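# Lift mug off peg, set upright on table

## Task

Remove the mug from the peg and place it standing on the table with its opening facing up, then release it so it stays that way without the robot.

## Robot and tools

Robot: two arms, left_arm and right_arm, each with a five-fingered hand (index, middle, ring, thumb). right_arm has a right hand and left_arm a mirrored left hand. Calibrated bases in the scene frame: left_arm at (-0.035, +0.269, +0.002) m, right_arm at (+0.047, -0.365, +0.021) m, both facing nearly straight along +x. A camera stand sits behind the arms.

Scene frame: origin at table-top height, midway between the arms' nominal bases; +x out over the table, +y toward the left_arm side, +z up. Image left/right does not match arm names.

Hand point frame (right hand): +z runs along straight fingers toward the tips, +x across the palm away from the thumb, +y out of the palm face (palm surface at y = -0.062 m). On the left hand +x points toward the thumb instead. Knuckles are at z = -0.017 m; straight fingertips reach about 0.139 m beyond. A rigid mast on the palm side near the wrist (x +0.05 to +0.10, z -0.16 to -0.11, out to y = +0.06; x sign flipped on the left hand) can strike things.

Tool execute_actions(actions, cameras). actions is a list of actions; each action is a table of 1 to 15 rows, one row per 1/30 s step; if shorter than 15, its last row is held for the remaining steps. Every row is a single flat list of 48 numbers, each in [-1, 1], covering both arms even if one stays still, in this order: left_arm dx, dy, dz, rx, ry, rz; the sixteen left hand motor numbers; left_gripper current_limit, speed; then right_arm dx, dy, dz, rx, ry, rz; the sixteen right hand motor numbers; right_gripper current_limit, speed.

Arm numbers: dx, dy, dz, rx, ry, rz are an offset (not a pose), along scene frame axes, measured from the arm's Hand target as it was when that action began. Every row in an action counts from that same starting target, not from the previous row; the next action starts from the new target, so sending the same offset again moves further. Scale: 1.0 = 0.6 m for dx, dy, dz and 180 degrees for rx, ry, rz, which together form one rotation vector, turning about the Hand target position. Translation longer than 1.0 in total is shortened. Each step the commanded orientation is clipped to within 40 degrees of the measured one. The hand often stops short of the target (friction, weight, elbow sag under load, which adds up with repeated lifts); an all-zero action re-requests the target, and a remaining gap can be sent as an extra offset. To stop pressing against something, command the target back past the hand point. Near the first joint axis, a small hand move can swing the whole arm.

Hand numbers, order per arm: index_mcp, index_abd, index_pip, index_dip, middle_mcp, middle_abd, middle_pip, middle_dip, ring_mcp, ring_abd, ring_pip, ring_dip, thumb_cmc, thumb_axl, thumb_mcp, thumb_ipl. Each is an absolute goal angle, linearly mapped between its stops (degrees at +1, at -1; value when straight): _mcp (-18, +128; +0.75) bends at the knuckle toward the palm as it goes to -1; _abd (-60, +60; +0.00) swings sideways away from the thumb toward -1; _pip (-29, +108; +0.58); _dip (-21, +117; +0.70); thumb_cmc (-20, +120; +0.71) brings the thumb round in front of the palm toward -1; thumb_axl (-27, +140; +0.68) rotates the thumb about its own line; thumb_mcp (-69, +109; +0.23); thumb_ipl (-77, +108; +0.17). A 0 is a real goal, not "hold": to keep a hand unchanged, resend its hand_goal, hand_current_limit and hand_speed values.

current_limit: per-motor current cap, linear from 0 mA at -1 to 550 mA at +1 (minimum 11 mA); very low values may not lift a finger. speed: set-point rate (speed + 1)/2 of 8.5 rad/s. Initial values: current_limit +0.4, speed -0.6; settings persist until changed. A finger presses only while its goal lies past the object's surface, harder the further past.

cameras: list of names (cam_head_left, cam_head_right, cam_high, cam_low, cam_left_wrist, cam_right_wrist; all 672x504), ["all"], or []. Omitted/null gives all images for an empty actions list, none otherwise. An unknown name voids the call. An empty actions list also shows the full state.

Results: end_effector_position (m) and end_effector_quat_wxyz per hand point in the scene frame, possibly off by a few cm; Hand target (last commanded pose after clipping, base for the next offsets); joint positions, velocities ("within noise" when still), torques (include arm weight; joints 3 and 4 wrap at ±28 N m); per hand motor: hand_goal, hand_measured, hand_current_ma (positive pushes toward -1), hand_state (moving, goal, blocked, overload), hand_current_limit, hand_speed; motor temperatures. Joint ranges (rad): waist ±2.880, shoulder 0 to 3.142, elbow 0 to 3.019 (straight 2.964), wrist pitch -1.693 to 1.571, wrist yaw ±1.571, wrist roll ±2.094.

Tool zoom_image(camera, region): enlarges [x0, y0, x1, y1] pixels (at most 504 by 504) from that camera's latest image; only cameras in the newest images.

Tool finished_scene(scene): ends the current scene, given its number; irreversible.

Avoid: dropping the mug or releasing it while moving, slamming or hard pushes against fixed objects, any hit or squeeze between the two arms (including one hand gripping the other's fingers), leaving anything off the table. A motor at 495 mA or more for 5 s shuts down for 10 s. Holding loads, stretched arms, or pushing at unreachable poses heats motors; MOTOR HOT appears at 85 °C and at 100 °C the arm drops. Objects may occasionally be nudged by outside pushes. The robot keeps the last command while you think.

Each tool is called as name(argument=value, ...) on one line, values as JSON.

## Session

execute_actions(actions=[])

Scene clock: 0.00 s.
left_arm: end_effector_position=(+0.4244, +0.4410, +0.2095) hand_goal=(+0.754, +0.000, +0.576, +0.696, +0.754, +0.000, +0.576, +0.696, +0.754, +0.000, +0.576, +0.696, +0.714, +0.678, +0.226, +0.168) hand_measured=(+0.754, +0.000, +0.576, +0.696, +0.754, +0.000, +0.576, +0.696, +0.754, +0.000, +0.576, +0.696, +0.714, +0.678, +0.226, +0.168) hand_current_ma=(+0, +0, +0, +0, +0, +0, +0, +0, +0, +0, +0, +0, +0, +0, +0, +0) hand_state=(goal, goal, goal, goal, goal, goal, goal, goal, goal, goal, goal, goal, goal, goal, goal, goal) hand_current_limit=0.40 hand_speed=-0.60 end_effector_quat_wxyz=(+0.287, -0.089, +0.686, +0.663) | right_arm: end_effector_position=(+0.3699, -0.1786, +0.3004) hand_goal=(+0.754, +0.000, +0.576, +0.696, +0.754, +0.000, +0.576, +0.696, +0.754, +0.000, +0.576, +0.696, +0.714, +0.678, +0.226, +0.168) hand_measured=(+0.754, +0.000, +0.576, +0.696, +0.754, +0.000, +0.576, +0.696, +0.754, +0.000, +0.576, +0.696, +0.714, +0.678, +0.226, +0.168) hand_current_ma=(+0, +0, +0, +0, +0, +0, +0, +0, +0, +0, +0, +0, +0, +0, +0, +0) hand_state=(goal, goal, goal, goal, goal, goal, goal, goal, goal, goal, goal, goal, goal, goal, goal, goal) hand_current_limit=0.40 hand_speed=-0.60 end_effector_quat_wxyz=(-0.014, +0.246, +0.969, +0.024)
Joint positions: left_arm=[-0.012 1.925 0.855 1.235 -1.307 -0.378] | right_arm=[0.407 1.089 1.159 -1.634 -0.055 -0.668]
Joint velocities: within noise
Joint torques (N m): no reading
Motor temperatures (°C): left_arm=[29 28 29 28 28 27] | right_arm=[31 29 28 28 28 28]
Heat: left arm: hottest waist 29 °C; right arm: hottest waist 31 °C.
Hand target: left_arm +0.4274, +0.4409, +0.2152; +0.295, -0.097, +0.683, +0.661 | right_arm +0.3750, -0.1765, +0.3125; -0.003, +0.246, +0.969, +0.032

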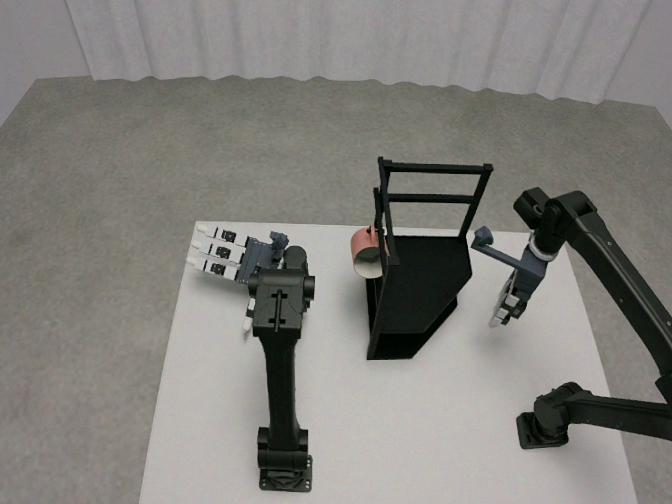

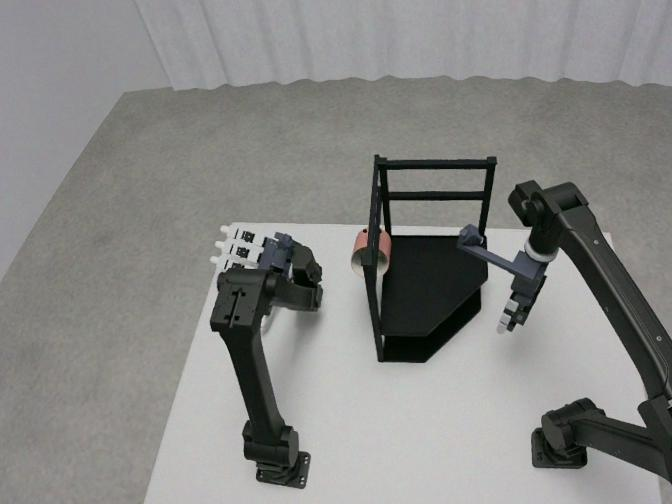

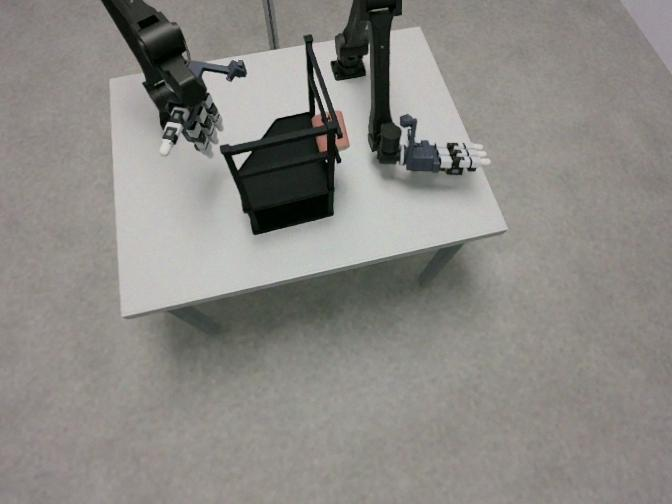

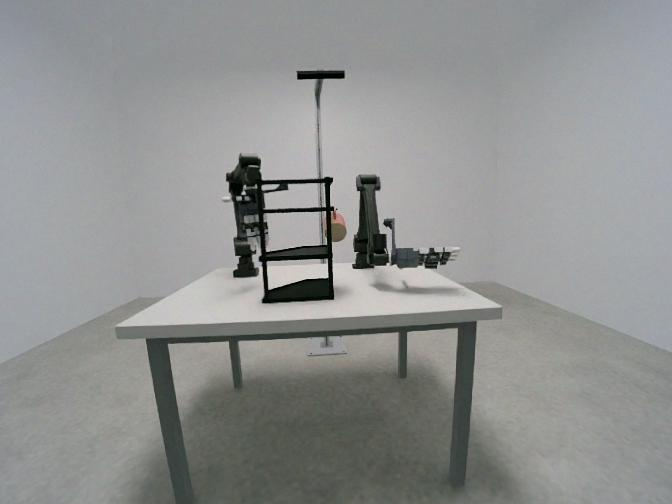

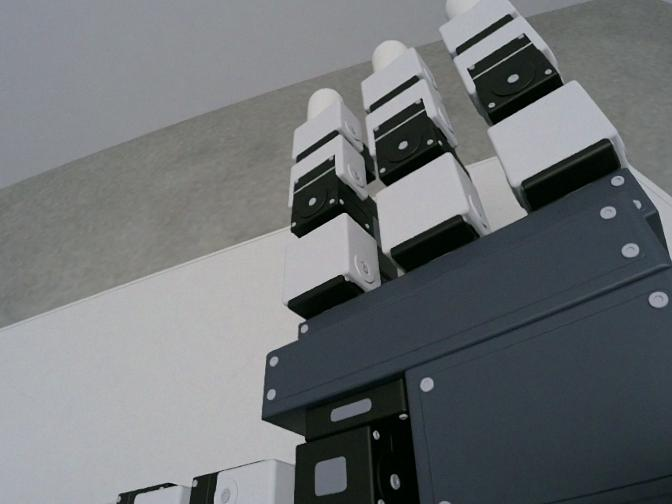

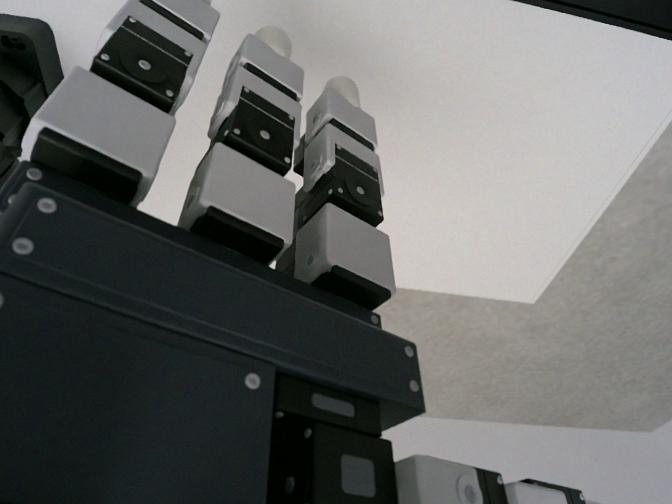

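zoom_image(camera="cam_head_left", region=[310, 150, 510, 370])

zoom_image(camera="cam_head_right", region=[310, 150, 510, 370])

zoom_image(camera="cam_high", region=[210, 30, 370, 240])

zoom_image(camera="cam_low", region=[220, 140, 480, 320])

Scaled by 2.291 from the camera's 672x504 image, which has a finer 960x720 frame.

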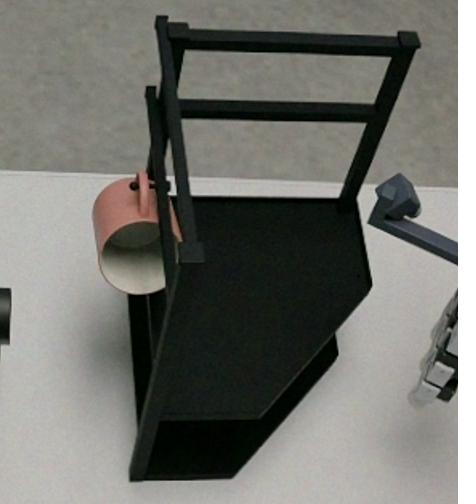

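Scaled by 2.291 from the camera's 672x504 image, which has a finer 960x720 frame.

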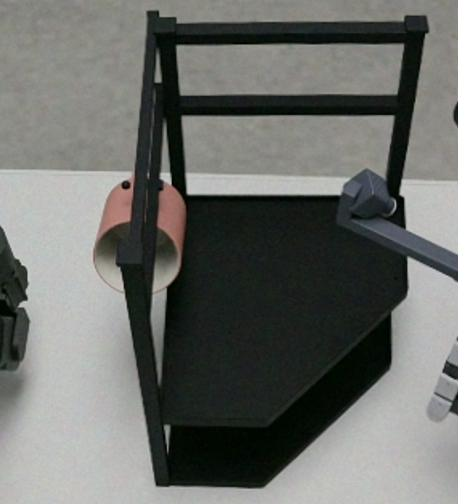

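Scaled by 2.400 from the camera's 672x504 image, which has a finer 960x720 frame.

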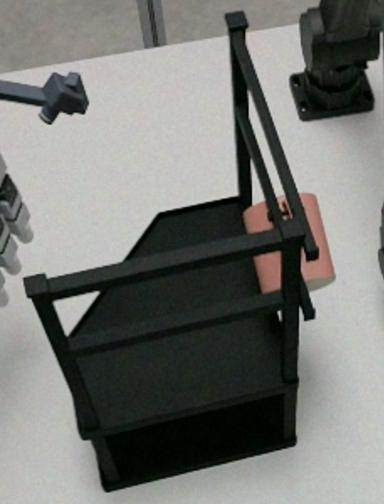

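Scaled by 1.938 from the camera's 672x504 image, which has a finer 960x720 frame.

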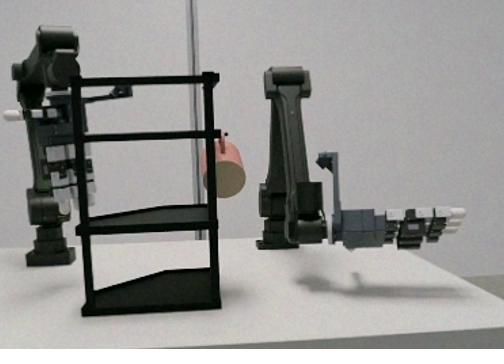

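zoom_image(camera="cam_high", region=[360, 100, 510, 240])

zoom_image(camera="cam_high", region=[100, 20, 280, 170])

zoom_image(camera="cam_head_left", region=[180, 210, 340, 350])

zoom_image(camera="cam_head_left", region=[470, 180, 610, 340])

Scaled by 3.360 from the camera's 672x504 image, which has a finer 960x720 frame.

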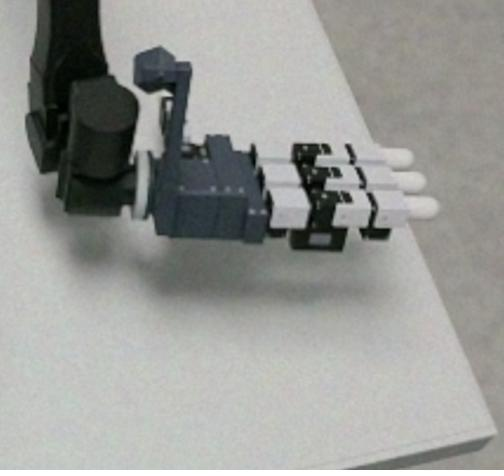

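Scaled by 2.800 from the camera's 672x504 image, which has a finer 960x720 frame.

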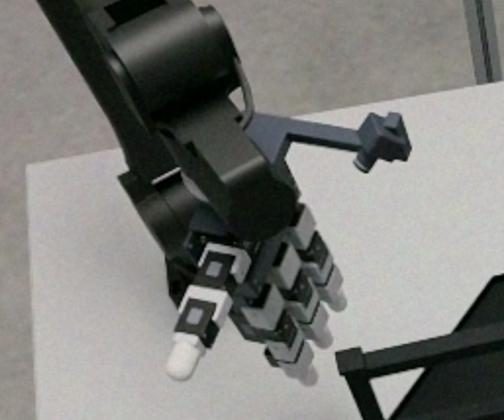

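Scaled by 3.150 from the camera's 672x504 image, which has a finer 960x720 frame.

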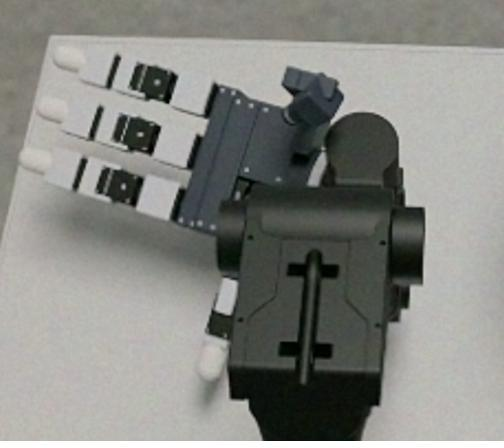

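Scaled by 3.150 from the camera's 672x504 image, which has a finer 960x720 frame.

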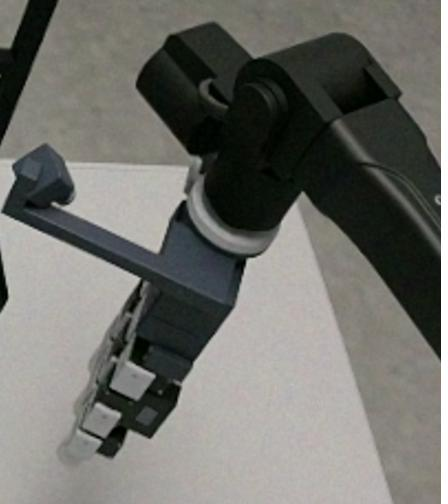

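zoom_image(camera="cam_high", region=[296, 90, 366, 160])

zoom_image(camera="cam_head_left", region=[340, 215, 410, 285])

zoom_image(camera="cam_head_right", region=[340, 215, 410, 285])

zoom_image(camera="cam_low", region=[310, 190, 370, 250])

Scaled by 7.200 from the camera's 672x504 image, which has a finer 960x720 frame.

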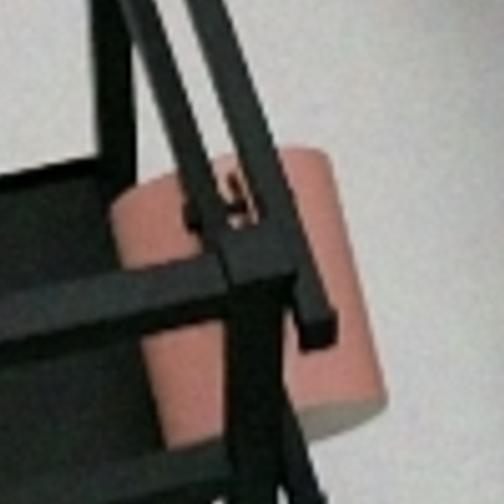

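Scaled by 7.200 from the camera's 672x504 image, which has a finer 960x720 frame.

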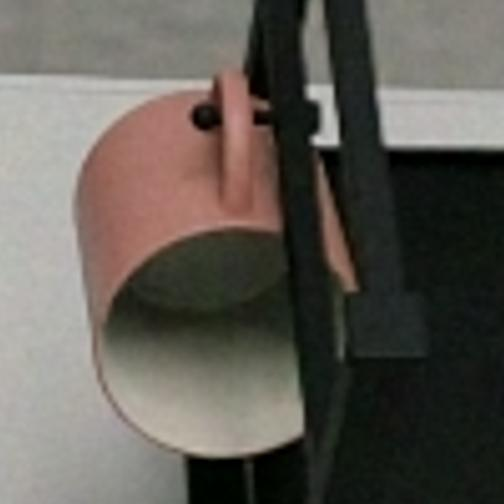

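Scaled by 7.200 from the camera's 672x504 image, which has a finer 960x720 frame.

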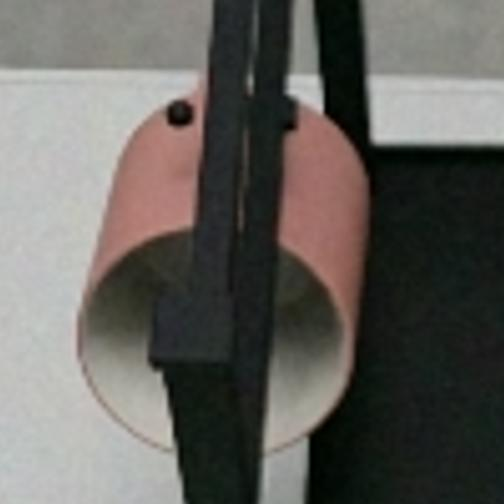

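Scaled by 8.400 from the camera's 672x504 image, which has a finer 960x720 frame.

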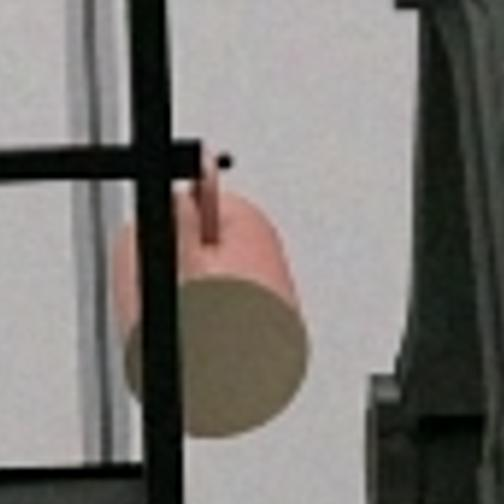

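zoom_image(camera="cam_head_right", region=[200, 190, 340, 330])

zoom_image(camera="cam_head_right", region=[532, 190, 672, 330])

zoom_image(camera="cam_head_right", region=[120, 380, 320, 504])

zoom_image(camera="cam_head_left", region=[360, 150, 480, 250])

Scaled by 3.600 from the camera's 672x504 image, which has a finer 960x720 frame.

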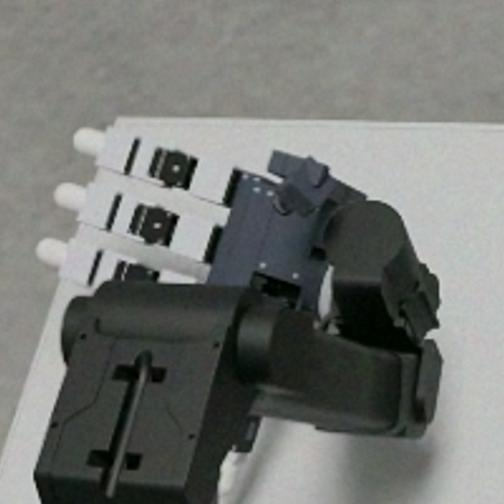

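Scaled by 3.600 from the camera's 672x504 image, which has a finer 960x720 frame.

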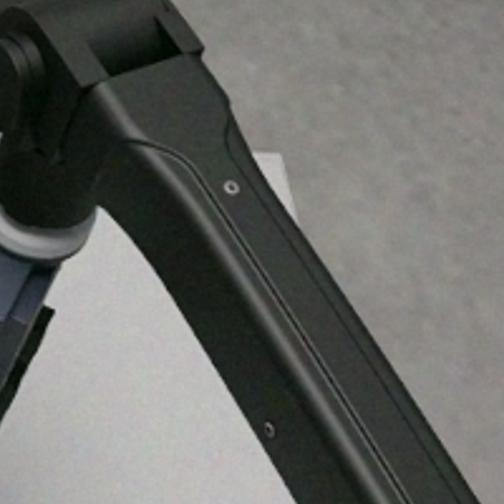

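Scaled by 2.520 from the camera's 672x504 image, which has a finer 960x720 frame.

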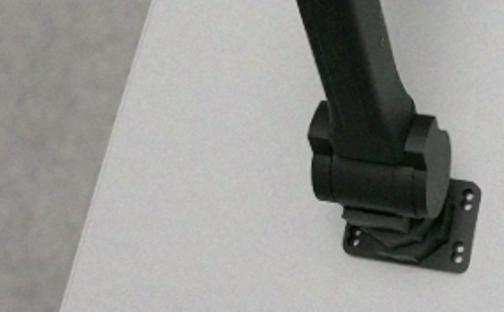

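Scaled by 4.200 from the camera's 672x504 image, which has a finer 960x720 frame.

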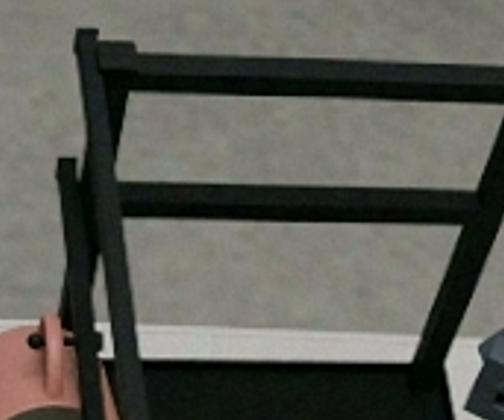

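execute_actions(actions=[[[0.0117,-0.003,0.0117,0.0017,-0.001,-0.0926,0.754,0,0.576,0.696,0.754,0,0.576,0.696,0.754,0,0.576,0.696,-0.571,0.678,0.226,0.168,0.4,-0.6,0,0,0,0,0,0,0.754,0,0.576,0.696,0.754,0,0.576,0.696,0.754,0,0.576,0.696,0.714,0.678,0.226,0.168,0.4,-0.6]],[[0.0117,-0.003,0.0117,0.0017,-0.001,-0.0926,0.754,0,0.576,0.696,0.754,0,0.576,0.696,0.754,0,0.576,0.696,-0.571,0.678,0.226,0.168,0.4,-0.6,0,0,0,0,0,0,0.754,0,0.576,0.696,0.754,0,0.576,0.696,0.754,0,0.576,0.696,0.714,0.678,0.226,0.168,0.4,-0.6]],[[0.0117,-0.003,0.0117,0.0017,-0.001,-0.0926,0.754,0,0.576,0.696,0.754,0,0.576,0.696,0.754,0,0.576,0.696,-0.571,0.678,0.226,0.168,0.4,-0.6,0,0,0,0,0,0,0.754,0,0.576,0.696,0.754,0,0.576,0.696,0.754,0,0.576,0.696,0.714,0.678,0.226,0.168,0.4,-0.6]]])

Scene clock: 1286.93 s.
left_arm: end_effector_position=(+0.4511, +0.4335, +0.2346) hand_goal=(+0.754, +0.000, +0.576, +0.696, +0.754, +0.000, +0.576, +0.696, +0.754, +0.000, +0.576, +0.696, -0.570, +0.678, +0.226, +0.168) hand_measured=(+0.762, +0.002, +0.576, +0.696, +0.764, +0.002, +0.576, +0.696, +0.762, +0.002, +0.576, +0.696, -0.556, +0.678, +0.226, +0.168) hand_current_ma=(+12, +1, +0, +0, +14, +1, +0, +0, +12, +2, +0, +0, +23, -1, +0, +0) hand_state=(goal, goal, goal, goal, goal, goal, goal, goal, goal, goal, goal, goal, goal, goal, goal, goal) hand_current_limit=0.40 hand_speed=-0.60 end_effector_quat_wxyz=(+0.550, +0.203, +0.651, +0.482) | right_arm: end_effector_position=(+0.3699, -0.1786, +0.3004) hand_goal=(+0.754, +0.000, +0.576, +0.696, +0.754, +0.000, +0.576, +0.696, +0.754, +0.000, +0.576, +0.696, +0.714, +0.678, +0.226, +0.168) hand_measured=(+0.754, +0.000, +0.576, +0.696, +0.754, +0.000, +0.576, +0.696, +0.754, +0.000, +0.576, +0.696, +0.714, +0.678, +0.224, +0.168) hand_current_ma=(+0, +0, +0, +0, +0, +0, +0, +0, +0, +0, +0, +0, +0, +0, -1, +0) hand_state=(goal, goal, goal, goal, goal, goal, goal, goal, goal, goal, goal, goal, goal, goal, goal, goal) hand_current_limit=0.40 hand_speed=-0.60 end_effector_quat_wxyz=(-0.014, +0.246, +0.969, +0.024)
Joint positions: left_arm=[0.114 1.663 0.529 1.207 -0.311 -0.528] | right_arm=[0.407 1.089 1.159 -1.634 -0.055 -0.668]
Joint torques (N m): left_arm=[-0.21 -15.21 4.27 1.48 0.15 -0.01] | right_arm=[0.62 -7.3 12.16 0.66 -0.05 0.06]
Motor temperatures (°C): left_arm=[29 41 37 28 27 26] | right_arm=[30 30 50 28 28 27]
Heat: left arm: hottest shoulder 41 °C; right arm: hottest elbow 50 °C.
Hand target: left_arm +0.4486, +0.4355, +0.2361; +0.550, +0.201, +0.653, +0.480 | right_arm +0.3750, -0.1765, +0.3125; -0.003, +0.246, +0.969, +0.032
Off the commanded pose: left_arm 0.003 m, 0 deg | right_arm 0.013 m, 2 deg.

execute_actions(actions=[[[-0.0239,-0.0319,0.0078,0.0014,-0.0008,-0.0741,0.754,0,0.576,0.696,0.754,0,0.576,0.696,0.754,0,0.576,0.696,-0.571,0.678,0.226,0.168,0.4,-0.6,0,0,0,0,0,0,0.754,0,0.576,0.696,0.754,0,0.576,0.696,0.754,0,0.576,0.696,0.714,0.678,0.226,0.168,0.4,-0.6]],[[-0.0239,-0.0319,0.0078,0.0014,-0.0008,-0.0741,0.754,0,0.576,0.696,0.754,0,0.576,0.696,0.754,0,0.576,0.696,-0.571,0.678,0.226,0.168,0.4,-0.6,0,0,0,0,0,0,0.754,0,0.576,0.696,0.754,0,0.576,0.696,0.754,0,0.576,0.696,0.714,0.678,0.226,0.168,0.4,-0.6]],[[-0.0239,-0.0319,0.0078,0.0014,-0.0008,-0.0741,0.754,0,0.576,0.696,0.754,0,0.576,0.696,0.754,0,0.576,0.696,-0.571,0.678,0.226,0.168,0.4,-0.6,0,0,0,0,0,0,0.754,0,0.576,0.696,0.754,0,0.576,0.696,0.754,0,0.576,0.696,0.714,0.678,0.226,0.168,0.4,-0.6]],[[-0.0243,-0.0453,0.0,0.001,-0.0006,-0.0537,0.754,0,0.576,0.696,0.754,0,0.576,0.696,0.754,0,0.576,0.696,-0.571,0.678,0.226,0.168,0.4,-0.6,0,0,0,0,0,0,0.754,0,0.576,0.696,0.754,0,0.576,0.696,0.754,0,0.576,0.696,0.714,0.678,0.226,0.168,0.4,-0.6]],[[-0.0243,-0.0453,0.0,0.001,-0.0006,-0.0537,0.754,0,0.576,0.696,0.754,0,0.576,0.696,0.754,0,0.576,0.696,-0.571,0.678,0.226,0.168,0.4,-0.6,0,0,0,0,0,0,0.754,0,0.576,0.696,0.754,0,0.576,0.696,0.754,0,0.576,0.696,0.714,0.678,0.226,0.168,0.4,-0.6]],[[-0.0243,-0.0453,0.0,0.001,-0.0006,-0.0537,0.754,0,0.576,0.696,0.754,0,0.576,0.696,0.754,0,0.576,0.696,-0.571,0.678,0.226,0.168,0.4,-0.6,0,0,0,0,0,0,0.754,0,0.576,0.696,0.754,0,0.576,0.696,0.754,0,0.576,0.696,0.714,0.678,0.226,0.168,0.4,-0.6]]], cameras=["cam_head_left","cam_high","cam_low","cam_left_wrist"])

Scene clock: 1324.43 s.
left_arm: end_effector_position=(+0.3628, +0.2938, +0.2500) hand_goal=(+0.754, +0.000, +0.576, +0.696, +0.754, +0.000, +0.576, +0.696, +0.754, +0.000, +0.576, +0.696, -0.570, +0.678, +0.226, +0.168) hand_measured=(+0.762, +0.002, +0.576, +0.696, +0.764, +0.002, +0.576, +0.696, +0.762, +0.002, +0.576, +0.696, -0.558, +0.678, +0.226, +0.168) hand_current_ma=(+12, +1, +0, +0, +15, +2, +0, +0, +12, +2, +0, +0, +22, -1, +0, +0) hand_state=(goal, goal, goal, goal, goal, goal, goal, goal, goal, goal, goal, goal, goal, goal, goal, goal) hand_current_limit=0.40 hand_speed=-0.60 end_effector_quat_wxyz=(+0.726, +0.540, +0.417, +0.088) | right_arm: end_effector_position=(+0.3699, -0.1786, +0.3004) hand_goal=(+0.754, +0.000, +0.576, +0.696, +0.754, +0.000, +0.576, +0.696, +0.754, +0.000, +0.576, +0.696, +0.714, +0.678, +0.226, +0.168) hand_measured=(+0.754, +0.000, +0.576, +0.696, +0.754, +0.000, +0.576, +0.696, +0.754, +0.000, +0.576, +0.696, +0.714, +0.678, +0.224, +0.168) hand_current_ma=(+0, +0, +0, +0, +0, +0, +0, +0, +0, +0, +0, +0, +0, +0, -1, +0) hand_state=(goal, goal, goal, goal, goal, goal, goal, goal, goal, goal, goal, goal, goal, goal, goal, goal) hand_current_limit=0.40 hand_speed=-0.60 end_effector_quat_wxyz=(-0.014, +0.246, +0.969, +0.024)
Joint positions: left_arm=[0.414 1.434 0.253 1.369 1.193 -0.711] | right_arm=[0.407 1.089 1.159 -1.634 -0.055 -0.668]
Joint torques (N m): left_arm=[-0.03 -7.24 3.81 2.02 -0.05 0] | right_arm=[0.97 -6.48 12.22 0.72 -0.01 0.03]
Heat: left arm: hottest shoulder 40 °C; right arm: hottest elbow 50 °C.
Hand target: left_arm +0.3617, +0.2965, +0.2502; +0.727, +0.538, +0.416, +0.092 | right_arm +0.3750, -0.1765, +0.3125; -0.003, +0.246, +0.969, +0.032
Off the commanded pose: left_arm 0.003 m, 0 deg | right_arm 0.013 m, 2 deg.
Images, in order (width x height): cam_head_left 672x504, cam_high 672x504, cam_low 672x504, cam_left_wrist 672x504.

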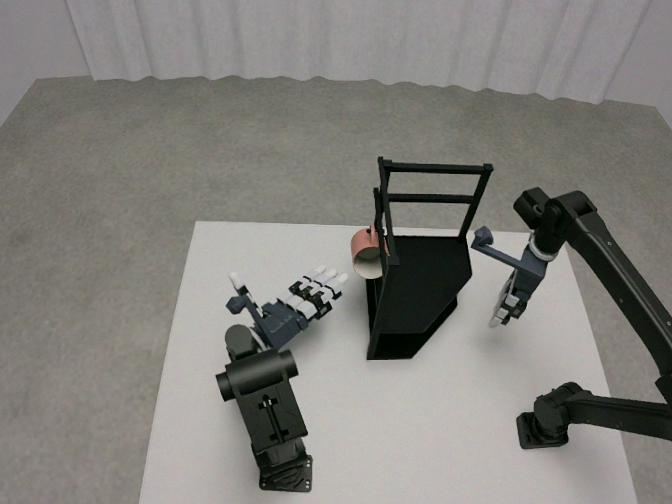

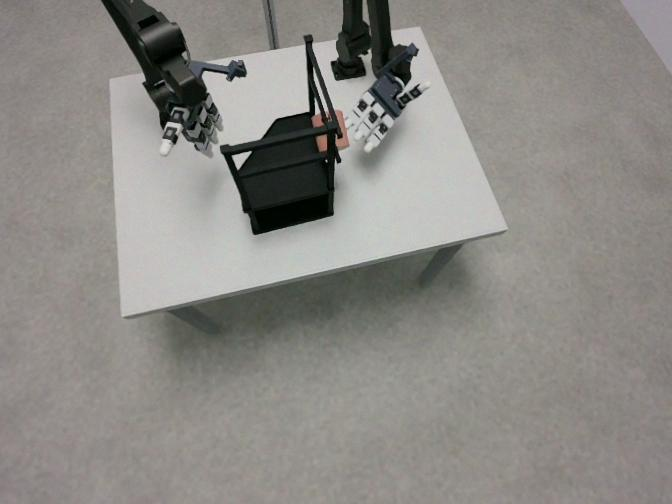

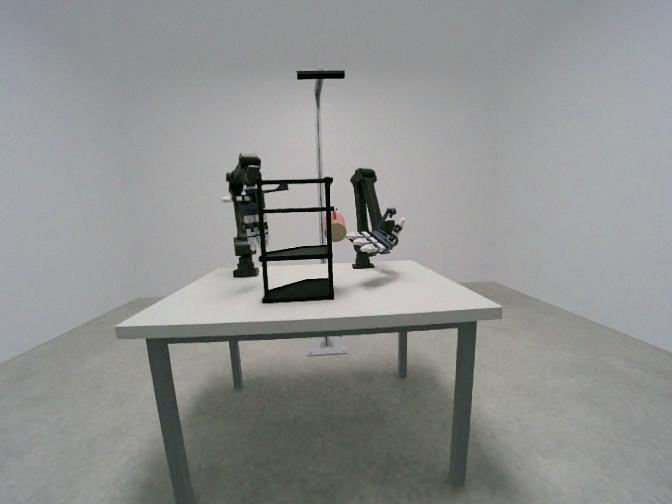

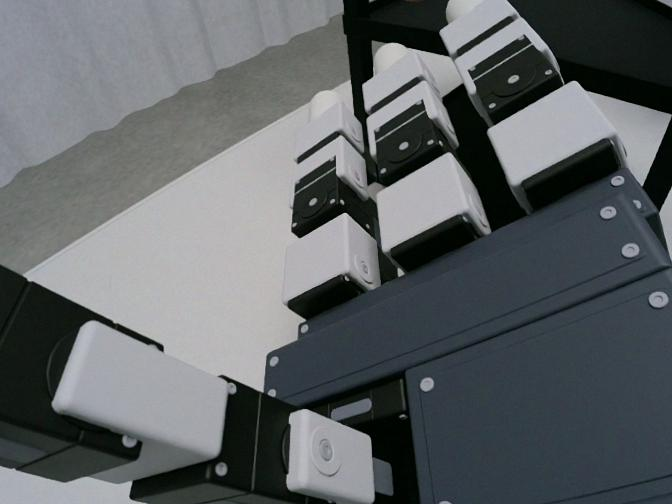

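execute_actions(actions=[[[0.0205,-0.0556,0,0.0004,-0.0002,-0.0208,0.754,0,0.576,0.696,0.754,0,0.576,0.696,0.754,0,0.576,0.696,-0.571,0.678,0.226,0.168,0.4,-0.6,0,0,0,0,0,0,0.754,0,0.576,0.696,0.754,0,0.576,0.696,0.754,0,0.576,0.696,0.714,0.678,0.226,0.168,0.4,-0.6]],[[0.0205,-0.0556,0,0.0004,-0.0002,-0.0208,0.754,0,0.576,0.696,0.754,0,0.576,0.696,0.754,0,0.576,0.696,-0.571,0.678,0.226,0.168,0.4,-0.6,0,0,0,0,0,0,0.754,0,0.576,0.696,0.754,0,0.576,0.696,0.754,0,0.576,0.696,0.714,0.678,0.226,0.168,0.4,-0.6]],[[0.0205,-0.0556,0,0.0004,-0.0002,-0.0208,0.754,0,0.576,0.696,0.754,0,0.576,0.696,0.754,0,0.576,0.696,-0.571,0.678,0.226,0.168,0.4,-0.6,0,0,0,0,0,0,0.754,0,0.576,0.696,0.754,0,0.576,0.696,0.754,0,0.576,0.696,0.714,0.678,0.226,0.168,0.4,-0.6]],[[0.0205,-0.0556,0,0.0004,-0.0002,-0.0208,0.754,0,0.576,0.696,0.754,0,0.576,0.696,0.754,0,0.576,0.696,-0.571,0.678,0.226,0.168,0.4,-0.6,0,0,0,0,0,0,0.754,0,0.576,0.696,0.754,0,0.576,0.696,0.754,0,0.576,0.696,0.714,0.678,0.226,0.168,0.4,-0.6]]], cameras=["cam_head_left","cam_high","cam_low"])

zoom_image(camera="cam_low", region=[290, 170, 410, 290])

zoom_image(camera="cam_head_left", region=[280, 200, 430, 350])

Scene clock: 1352.10 s.
left_arm: end_effector_position=(+0.3993, +0.1823, +0.2416) hand_goal=(+0.754, +0.000, +0.576, +0.696, +0.754, +0.000, +0.576, +0.696, +0.754, +0.000, +0.576, +0.696, -0.570, +0.678, +0.226, +0.168) hand_measured=(+0.746, -0.002, +0.568, +0.694, +0.760, -0.002, +0.576, +0.696, +0.762, +0.002, +0.576, +0.696, -0.558, +0.678, +0.226, +0.168) hand_current_ma=(-13, -1, -10, -2, +10, -2, +0, +0, +13, +2, +0, +0, +19, -1, +0, +0) hand_state=(goal, goal, goal, goal, goal, goal, goal, goal, goal, goal, goal, goal, goal, goal, goal, goal) hand_current_limit=0.40 hand_speed=-0.60 end_effector_quat_wxyz=(+0.730, +0.579, +0.364, +0.008) | right_arm: end_effector_position=(+0.3699, -0.1786, +0.3004) hand_goal=(+0.754, +0.000, +0.576, +0.696, +0.754, +0.000, +0.576, +0.696, +0.754, +0.000, +0.576, +0.696, +0.714, +0.678, +0.226, +0.168) hand_measured=(+0.754, +0.000, +0.576, +0.696, +0.754, +0.000, +0.576, +0.696, +0.754, +0.000, +0.576, +0.696, +0.714, +0.678, +0.224, +0.168) hand_current_ma=(+0, +0, +0, +0, +0, +0, +0, +0, +0, +0, +0, +0, +0, +0, -1, +0) hand_state=(goal, goal, goal, goal, goal, goal, goal, goal, goal, goal, goal, goal, goal, goal, goal, goal) hand_current_limit=0.40 hand_speed=-0.60 end_effector_quat_wxyz=(-0.014, +0.246, +0.969, +0.024)
Joint positions: left_arm=[0.081 1.523 0.342 1.316 1.067 -0.669] | right_arm=[0.407 1.089 1.159 -1.634 -0.055 -0.668]
Joint torques (N m): left_arm=[-3.84 -8.35 7.84 1.11 0.35 0.08] | right_arm=[0.56 -7.65 12.22 0.81 -0.01 0.07]
Heat: left arm: hottest shoulder 38 °C; right arm: hottest elbow 50 °C.
Hand target: left_arm +0.4110, +0.1631, +0.2502; +0.732, +0.589, +0.341, -0.002 | right_arm +0.3750, -0.1765, +0.3125; -0.003, +0.246, +0.969, +0.032
Off the commanded pose: left_arm 0.024 m, 3 deg | right_arm 0.013 m, 2 deg.
Images, in order (width x height): cam_head_left 672x504, cam_high 672x504, cam_low 672x504.

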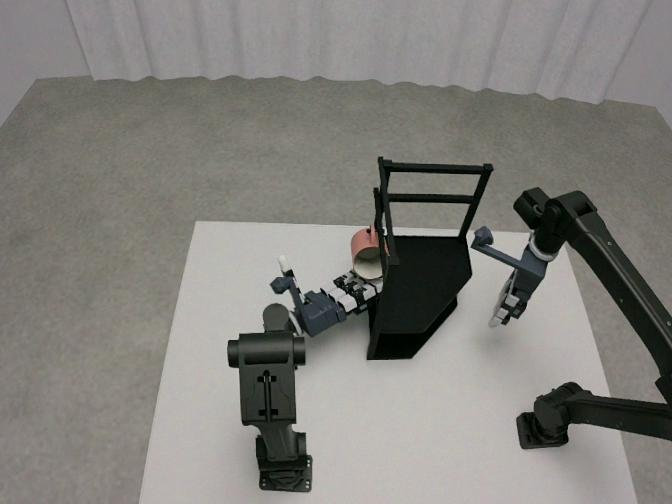

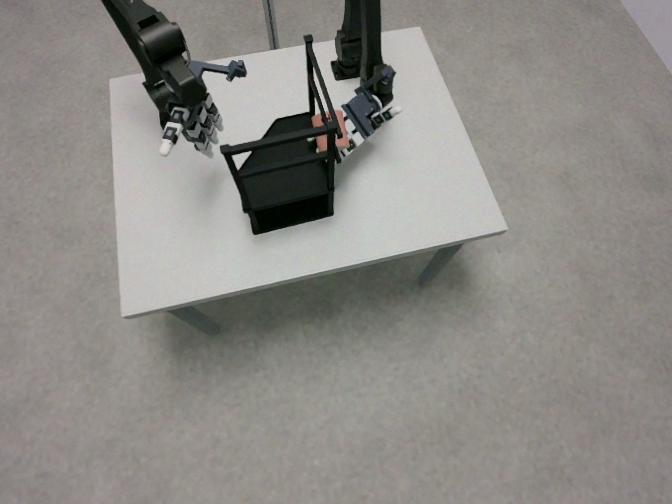

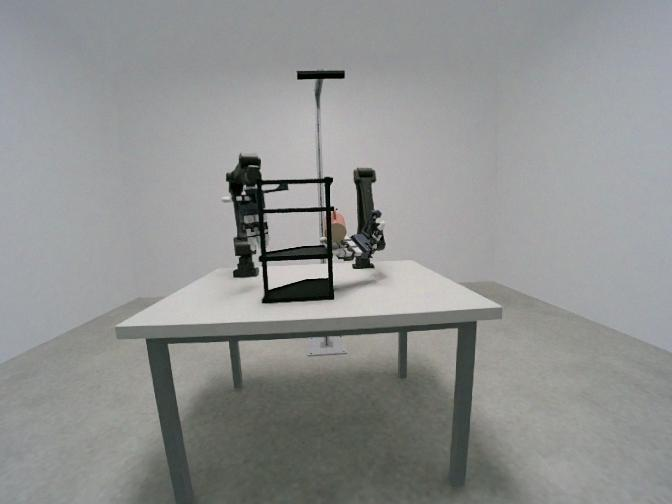

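Scaled by 4.200 from the camera's 672x504 image, which has a finer 960x720 frame.

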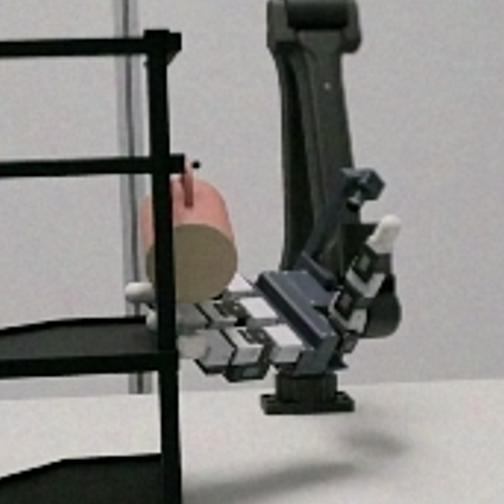

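Scaled by 3.360 from the camera's 672x504 image, which has a finer 960x720 frame.

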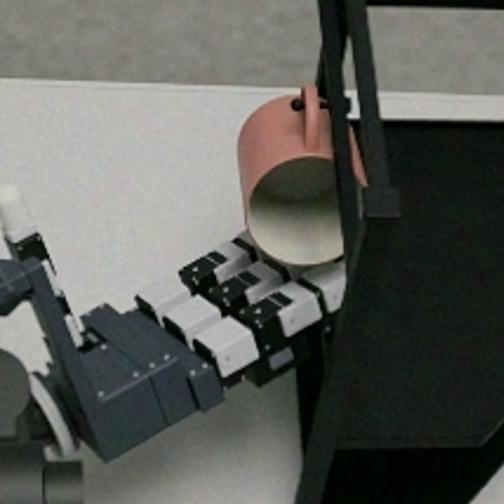

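execute_actions(actions=[[[-0.0217,0.0392,0.0182,0,0,0,0.754,0,0.576,0.696,0.754,0,0.576,0.696,0.754,0,0.576,0.696,-0.571,0.678,0.226,0.168,0.4,-0.6,0,0,0,0,0,0,0.754,0,0.576,0.696,0.754,0,0.576,0.696,0.754,0,0.576,0.696,0.714,0.678,0.226,0.168,0.4,-0.6]],[[-0.0217,0.0392,0.0182,0,0,0,0.754,0,0.576,0.696,0.754,0,0.576,0.696,0.754,0,0.576,0.696,-0.571,0.678,0.226,0.168,0.4,-0.6,0,0,0,0,0,0,0.754,0,0.576,0.696,0.754,0,0.576,0.696,0.754,0,0.576,0.696,0.714,0.678,0.226,0.168,0.4,-0.6]],[[0.0125,-0.0583,0,0,0,0,0.754,0,0.576,0.696,0.754,0,0.576,0.696,0.754,0,0.576,0.696,-0.571,0.678,0.226,0.168,0.4,-0.6,0,0,0,0,0,0,0.754,0,0.576,0.696,0.754,0,0.576,0.696,0.754,0,0.576,0.696,0.714,0.678,0.226,0.168,0.4,-0.6]],[[0.0125,-0.0583,0,0,0,0,0.754,0,0.576,0.696,0.754,0,0.576,0.696,0.754,0,0.576,0.696,-0.571,0.678,0.226,0.168,0.4,-0.6,0,0,0,0,0,0,0.754,0,0.576,0.696,0.754,0,0.576,0.696,0.754,0,0.576,0.696,0.714,0.678,0.226,0.168,0.4,-0.6]]], cameras=["cam_head_left","cam_low","cam_left_wrist"])

zoom_image(camera="cam_low", region=[290, 170, 410, 290])

zoom_image(camera="cam_head_left", region=[300, 200, 430, 330])

Scene clock: 1421.03 s.
left_arm: end_effector_position=(+0.3956, +0.1597, +0.2650) hand_goal=(+0.754, +0.000, +0.576, +0.696, +0.754, +0.000, +0.576, +0.696, +0.754, +0.000, +0.576, +0.696, -0.570, +0.678, +0.226, +0.168) hand_measured=(+0.750, -0.024, +0.590, +0.694, +0.764, +0.000, +0.576, +0.696, +0.770, +0.002, +0.582, +0.698, -0.560, +0.678, +0.226, +0.168) hand_current_ma=(-5, -39, +25, -2, +16, +0, +0, +0, +31, +1, +7, +3, +16, -1, +0, +0) hand_state=(goal, blocked, goal, goal, goal, goal, goal, goal, goal, goal, goal, goal, goal, goal, goal, goal) hand_current_limit=0.40 hand_speed=-0.60 end_effector_quat_wxyz=(+0.731, +0.580, +0.358, +0.014) | right_arm: end_effector_position=(+0.3699, -0.1786, +0.3004) hand_goal=(+0.754, +0.000, +0.576, +0.696, +0.754, +0.000, +0.576, +0.696, +0.754, +0.000, +0.576, +0.696, +0.714, +0.678, +0.226, +0.168) hand_measured=(+0.754, +0.000, +0.576, +0.696, +0.754, +0.000, +0.576, +0.696, +0.754, +0.000, +0.576, +0.696, +0.714, +0.678, +0.224, +0.168) hand_current_ma=(+0, +0, +0, +0, +0, +0, +0, +0, +0, +0, +0, +0, +0, +0, -1, +0) hand_state=(goal, goal, goal, goal, goal, goal, goal, goal, goal, goal, goal, goal, goal, goal, goal, goal) hand_current_limit=0.40 hand_speed=-0.60 end_effector_quat_wxyz=(-0.014, +0.246, +0.969, +0.024)
Joint positions: left_arm=[0.004 1.412 0.345 1.194 0.991 -0.64] | right_arm=[0.407 1.089 1.159 -1.634 -0.055 -0.668]
Joint torques (N m): left_arm=[-3.49 -8.82 7.34 0.76 0.39 0.01] | right_arm=[0.67 -7.24 12.07 0.81 -0.02 0.05]
Motor temperatures (°C): left_arm=[29 36 39 27 27 26] | right_arm=[30 30 50 28 28 27]
Heat: left arm: hottest elbow 39 °C; right arm: hottest elbow 50 °C.
Hand target: left_arm +0.3999, +0.1402, +0.2720; +0.732, +0.589, +0.341, -0.002 | right_arm +0.3750, -0.1765, +0.3125; -0.003, +0.246, +0.969, +0.032
Off the commanded pose: left_arm 0.021 m, 3 deg | right_arm 0.013 m, 2 deg.
Images, in order (width x height): cam_head_left 672x504, cam_low 672x504, cam_left_wrist 672x504.

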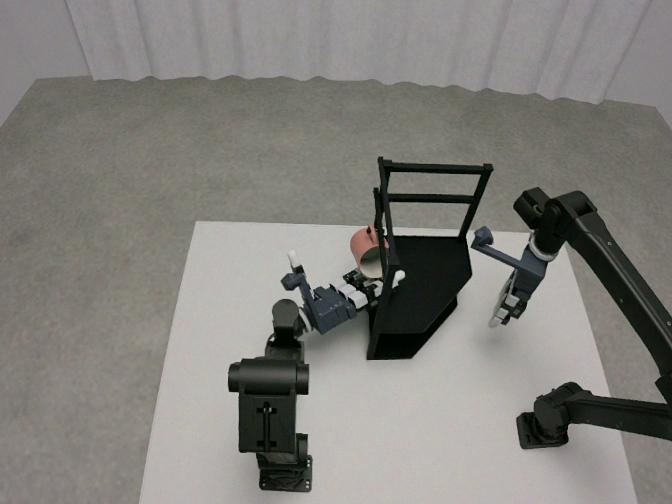

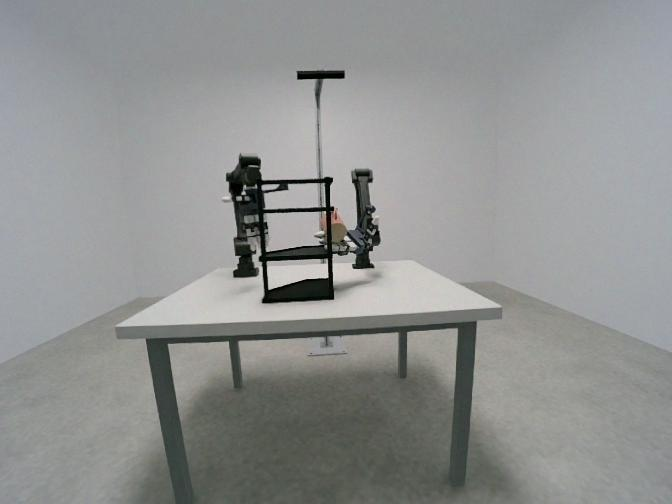

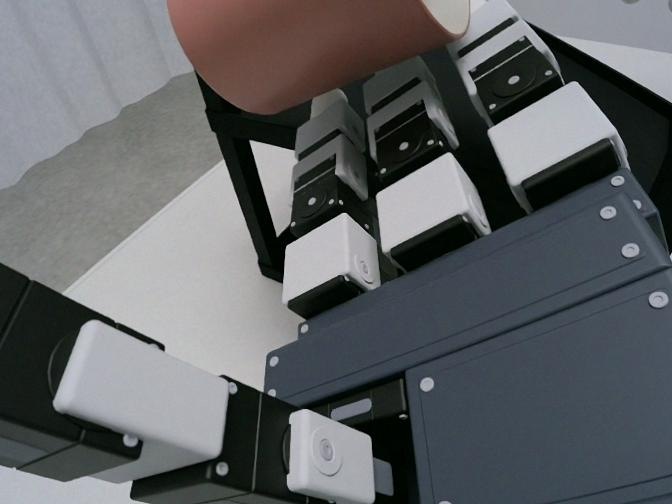

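Scaled by 4.200 from the camera's 672x504 image, which has a finer 960x720 frame.

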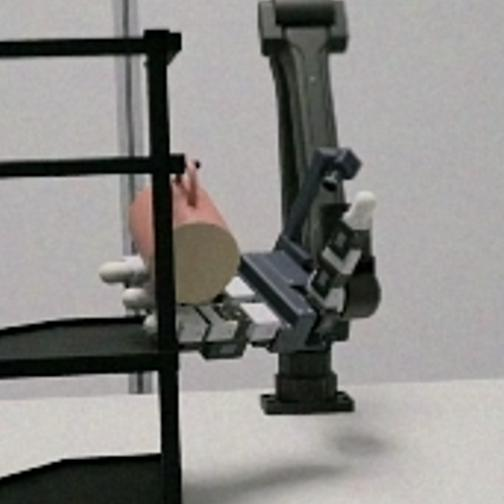

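Scaled by 3.877 from the camera's 672x504 image, which has a finer 960x720 frame.

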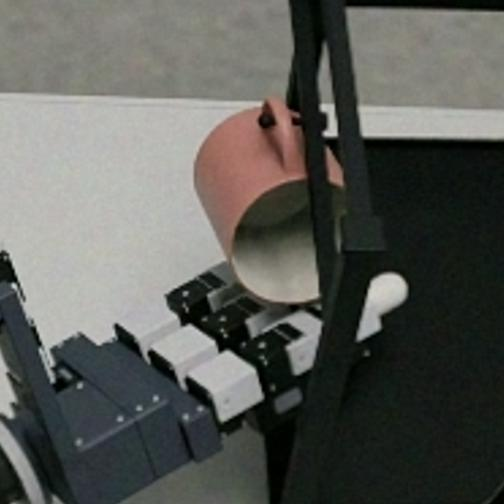

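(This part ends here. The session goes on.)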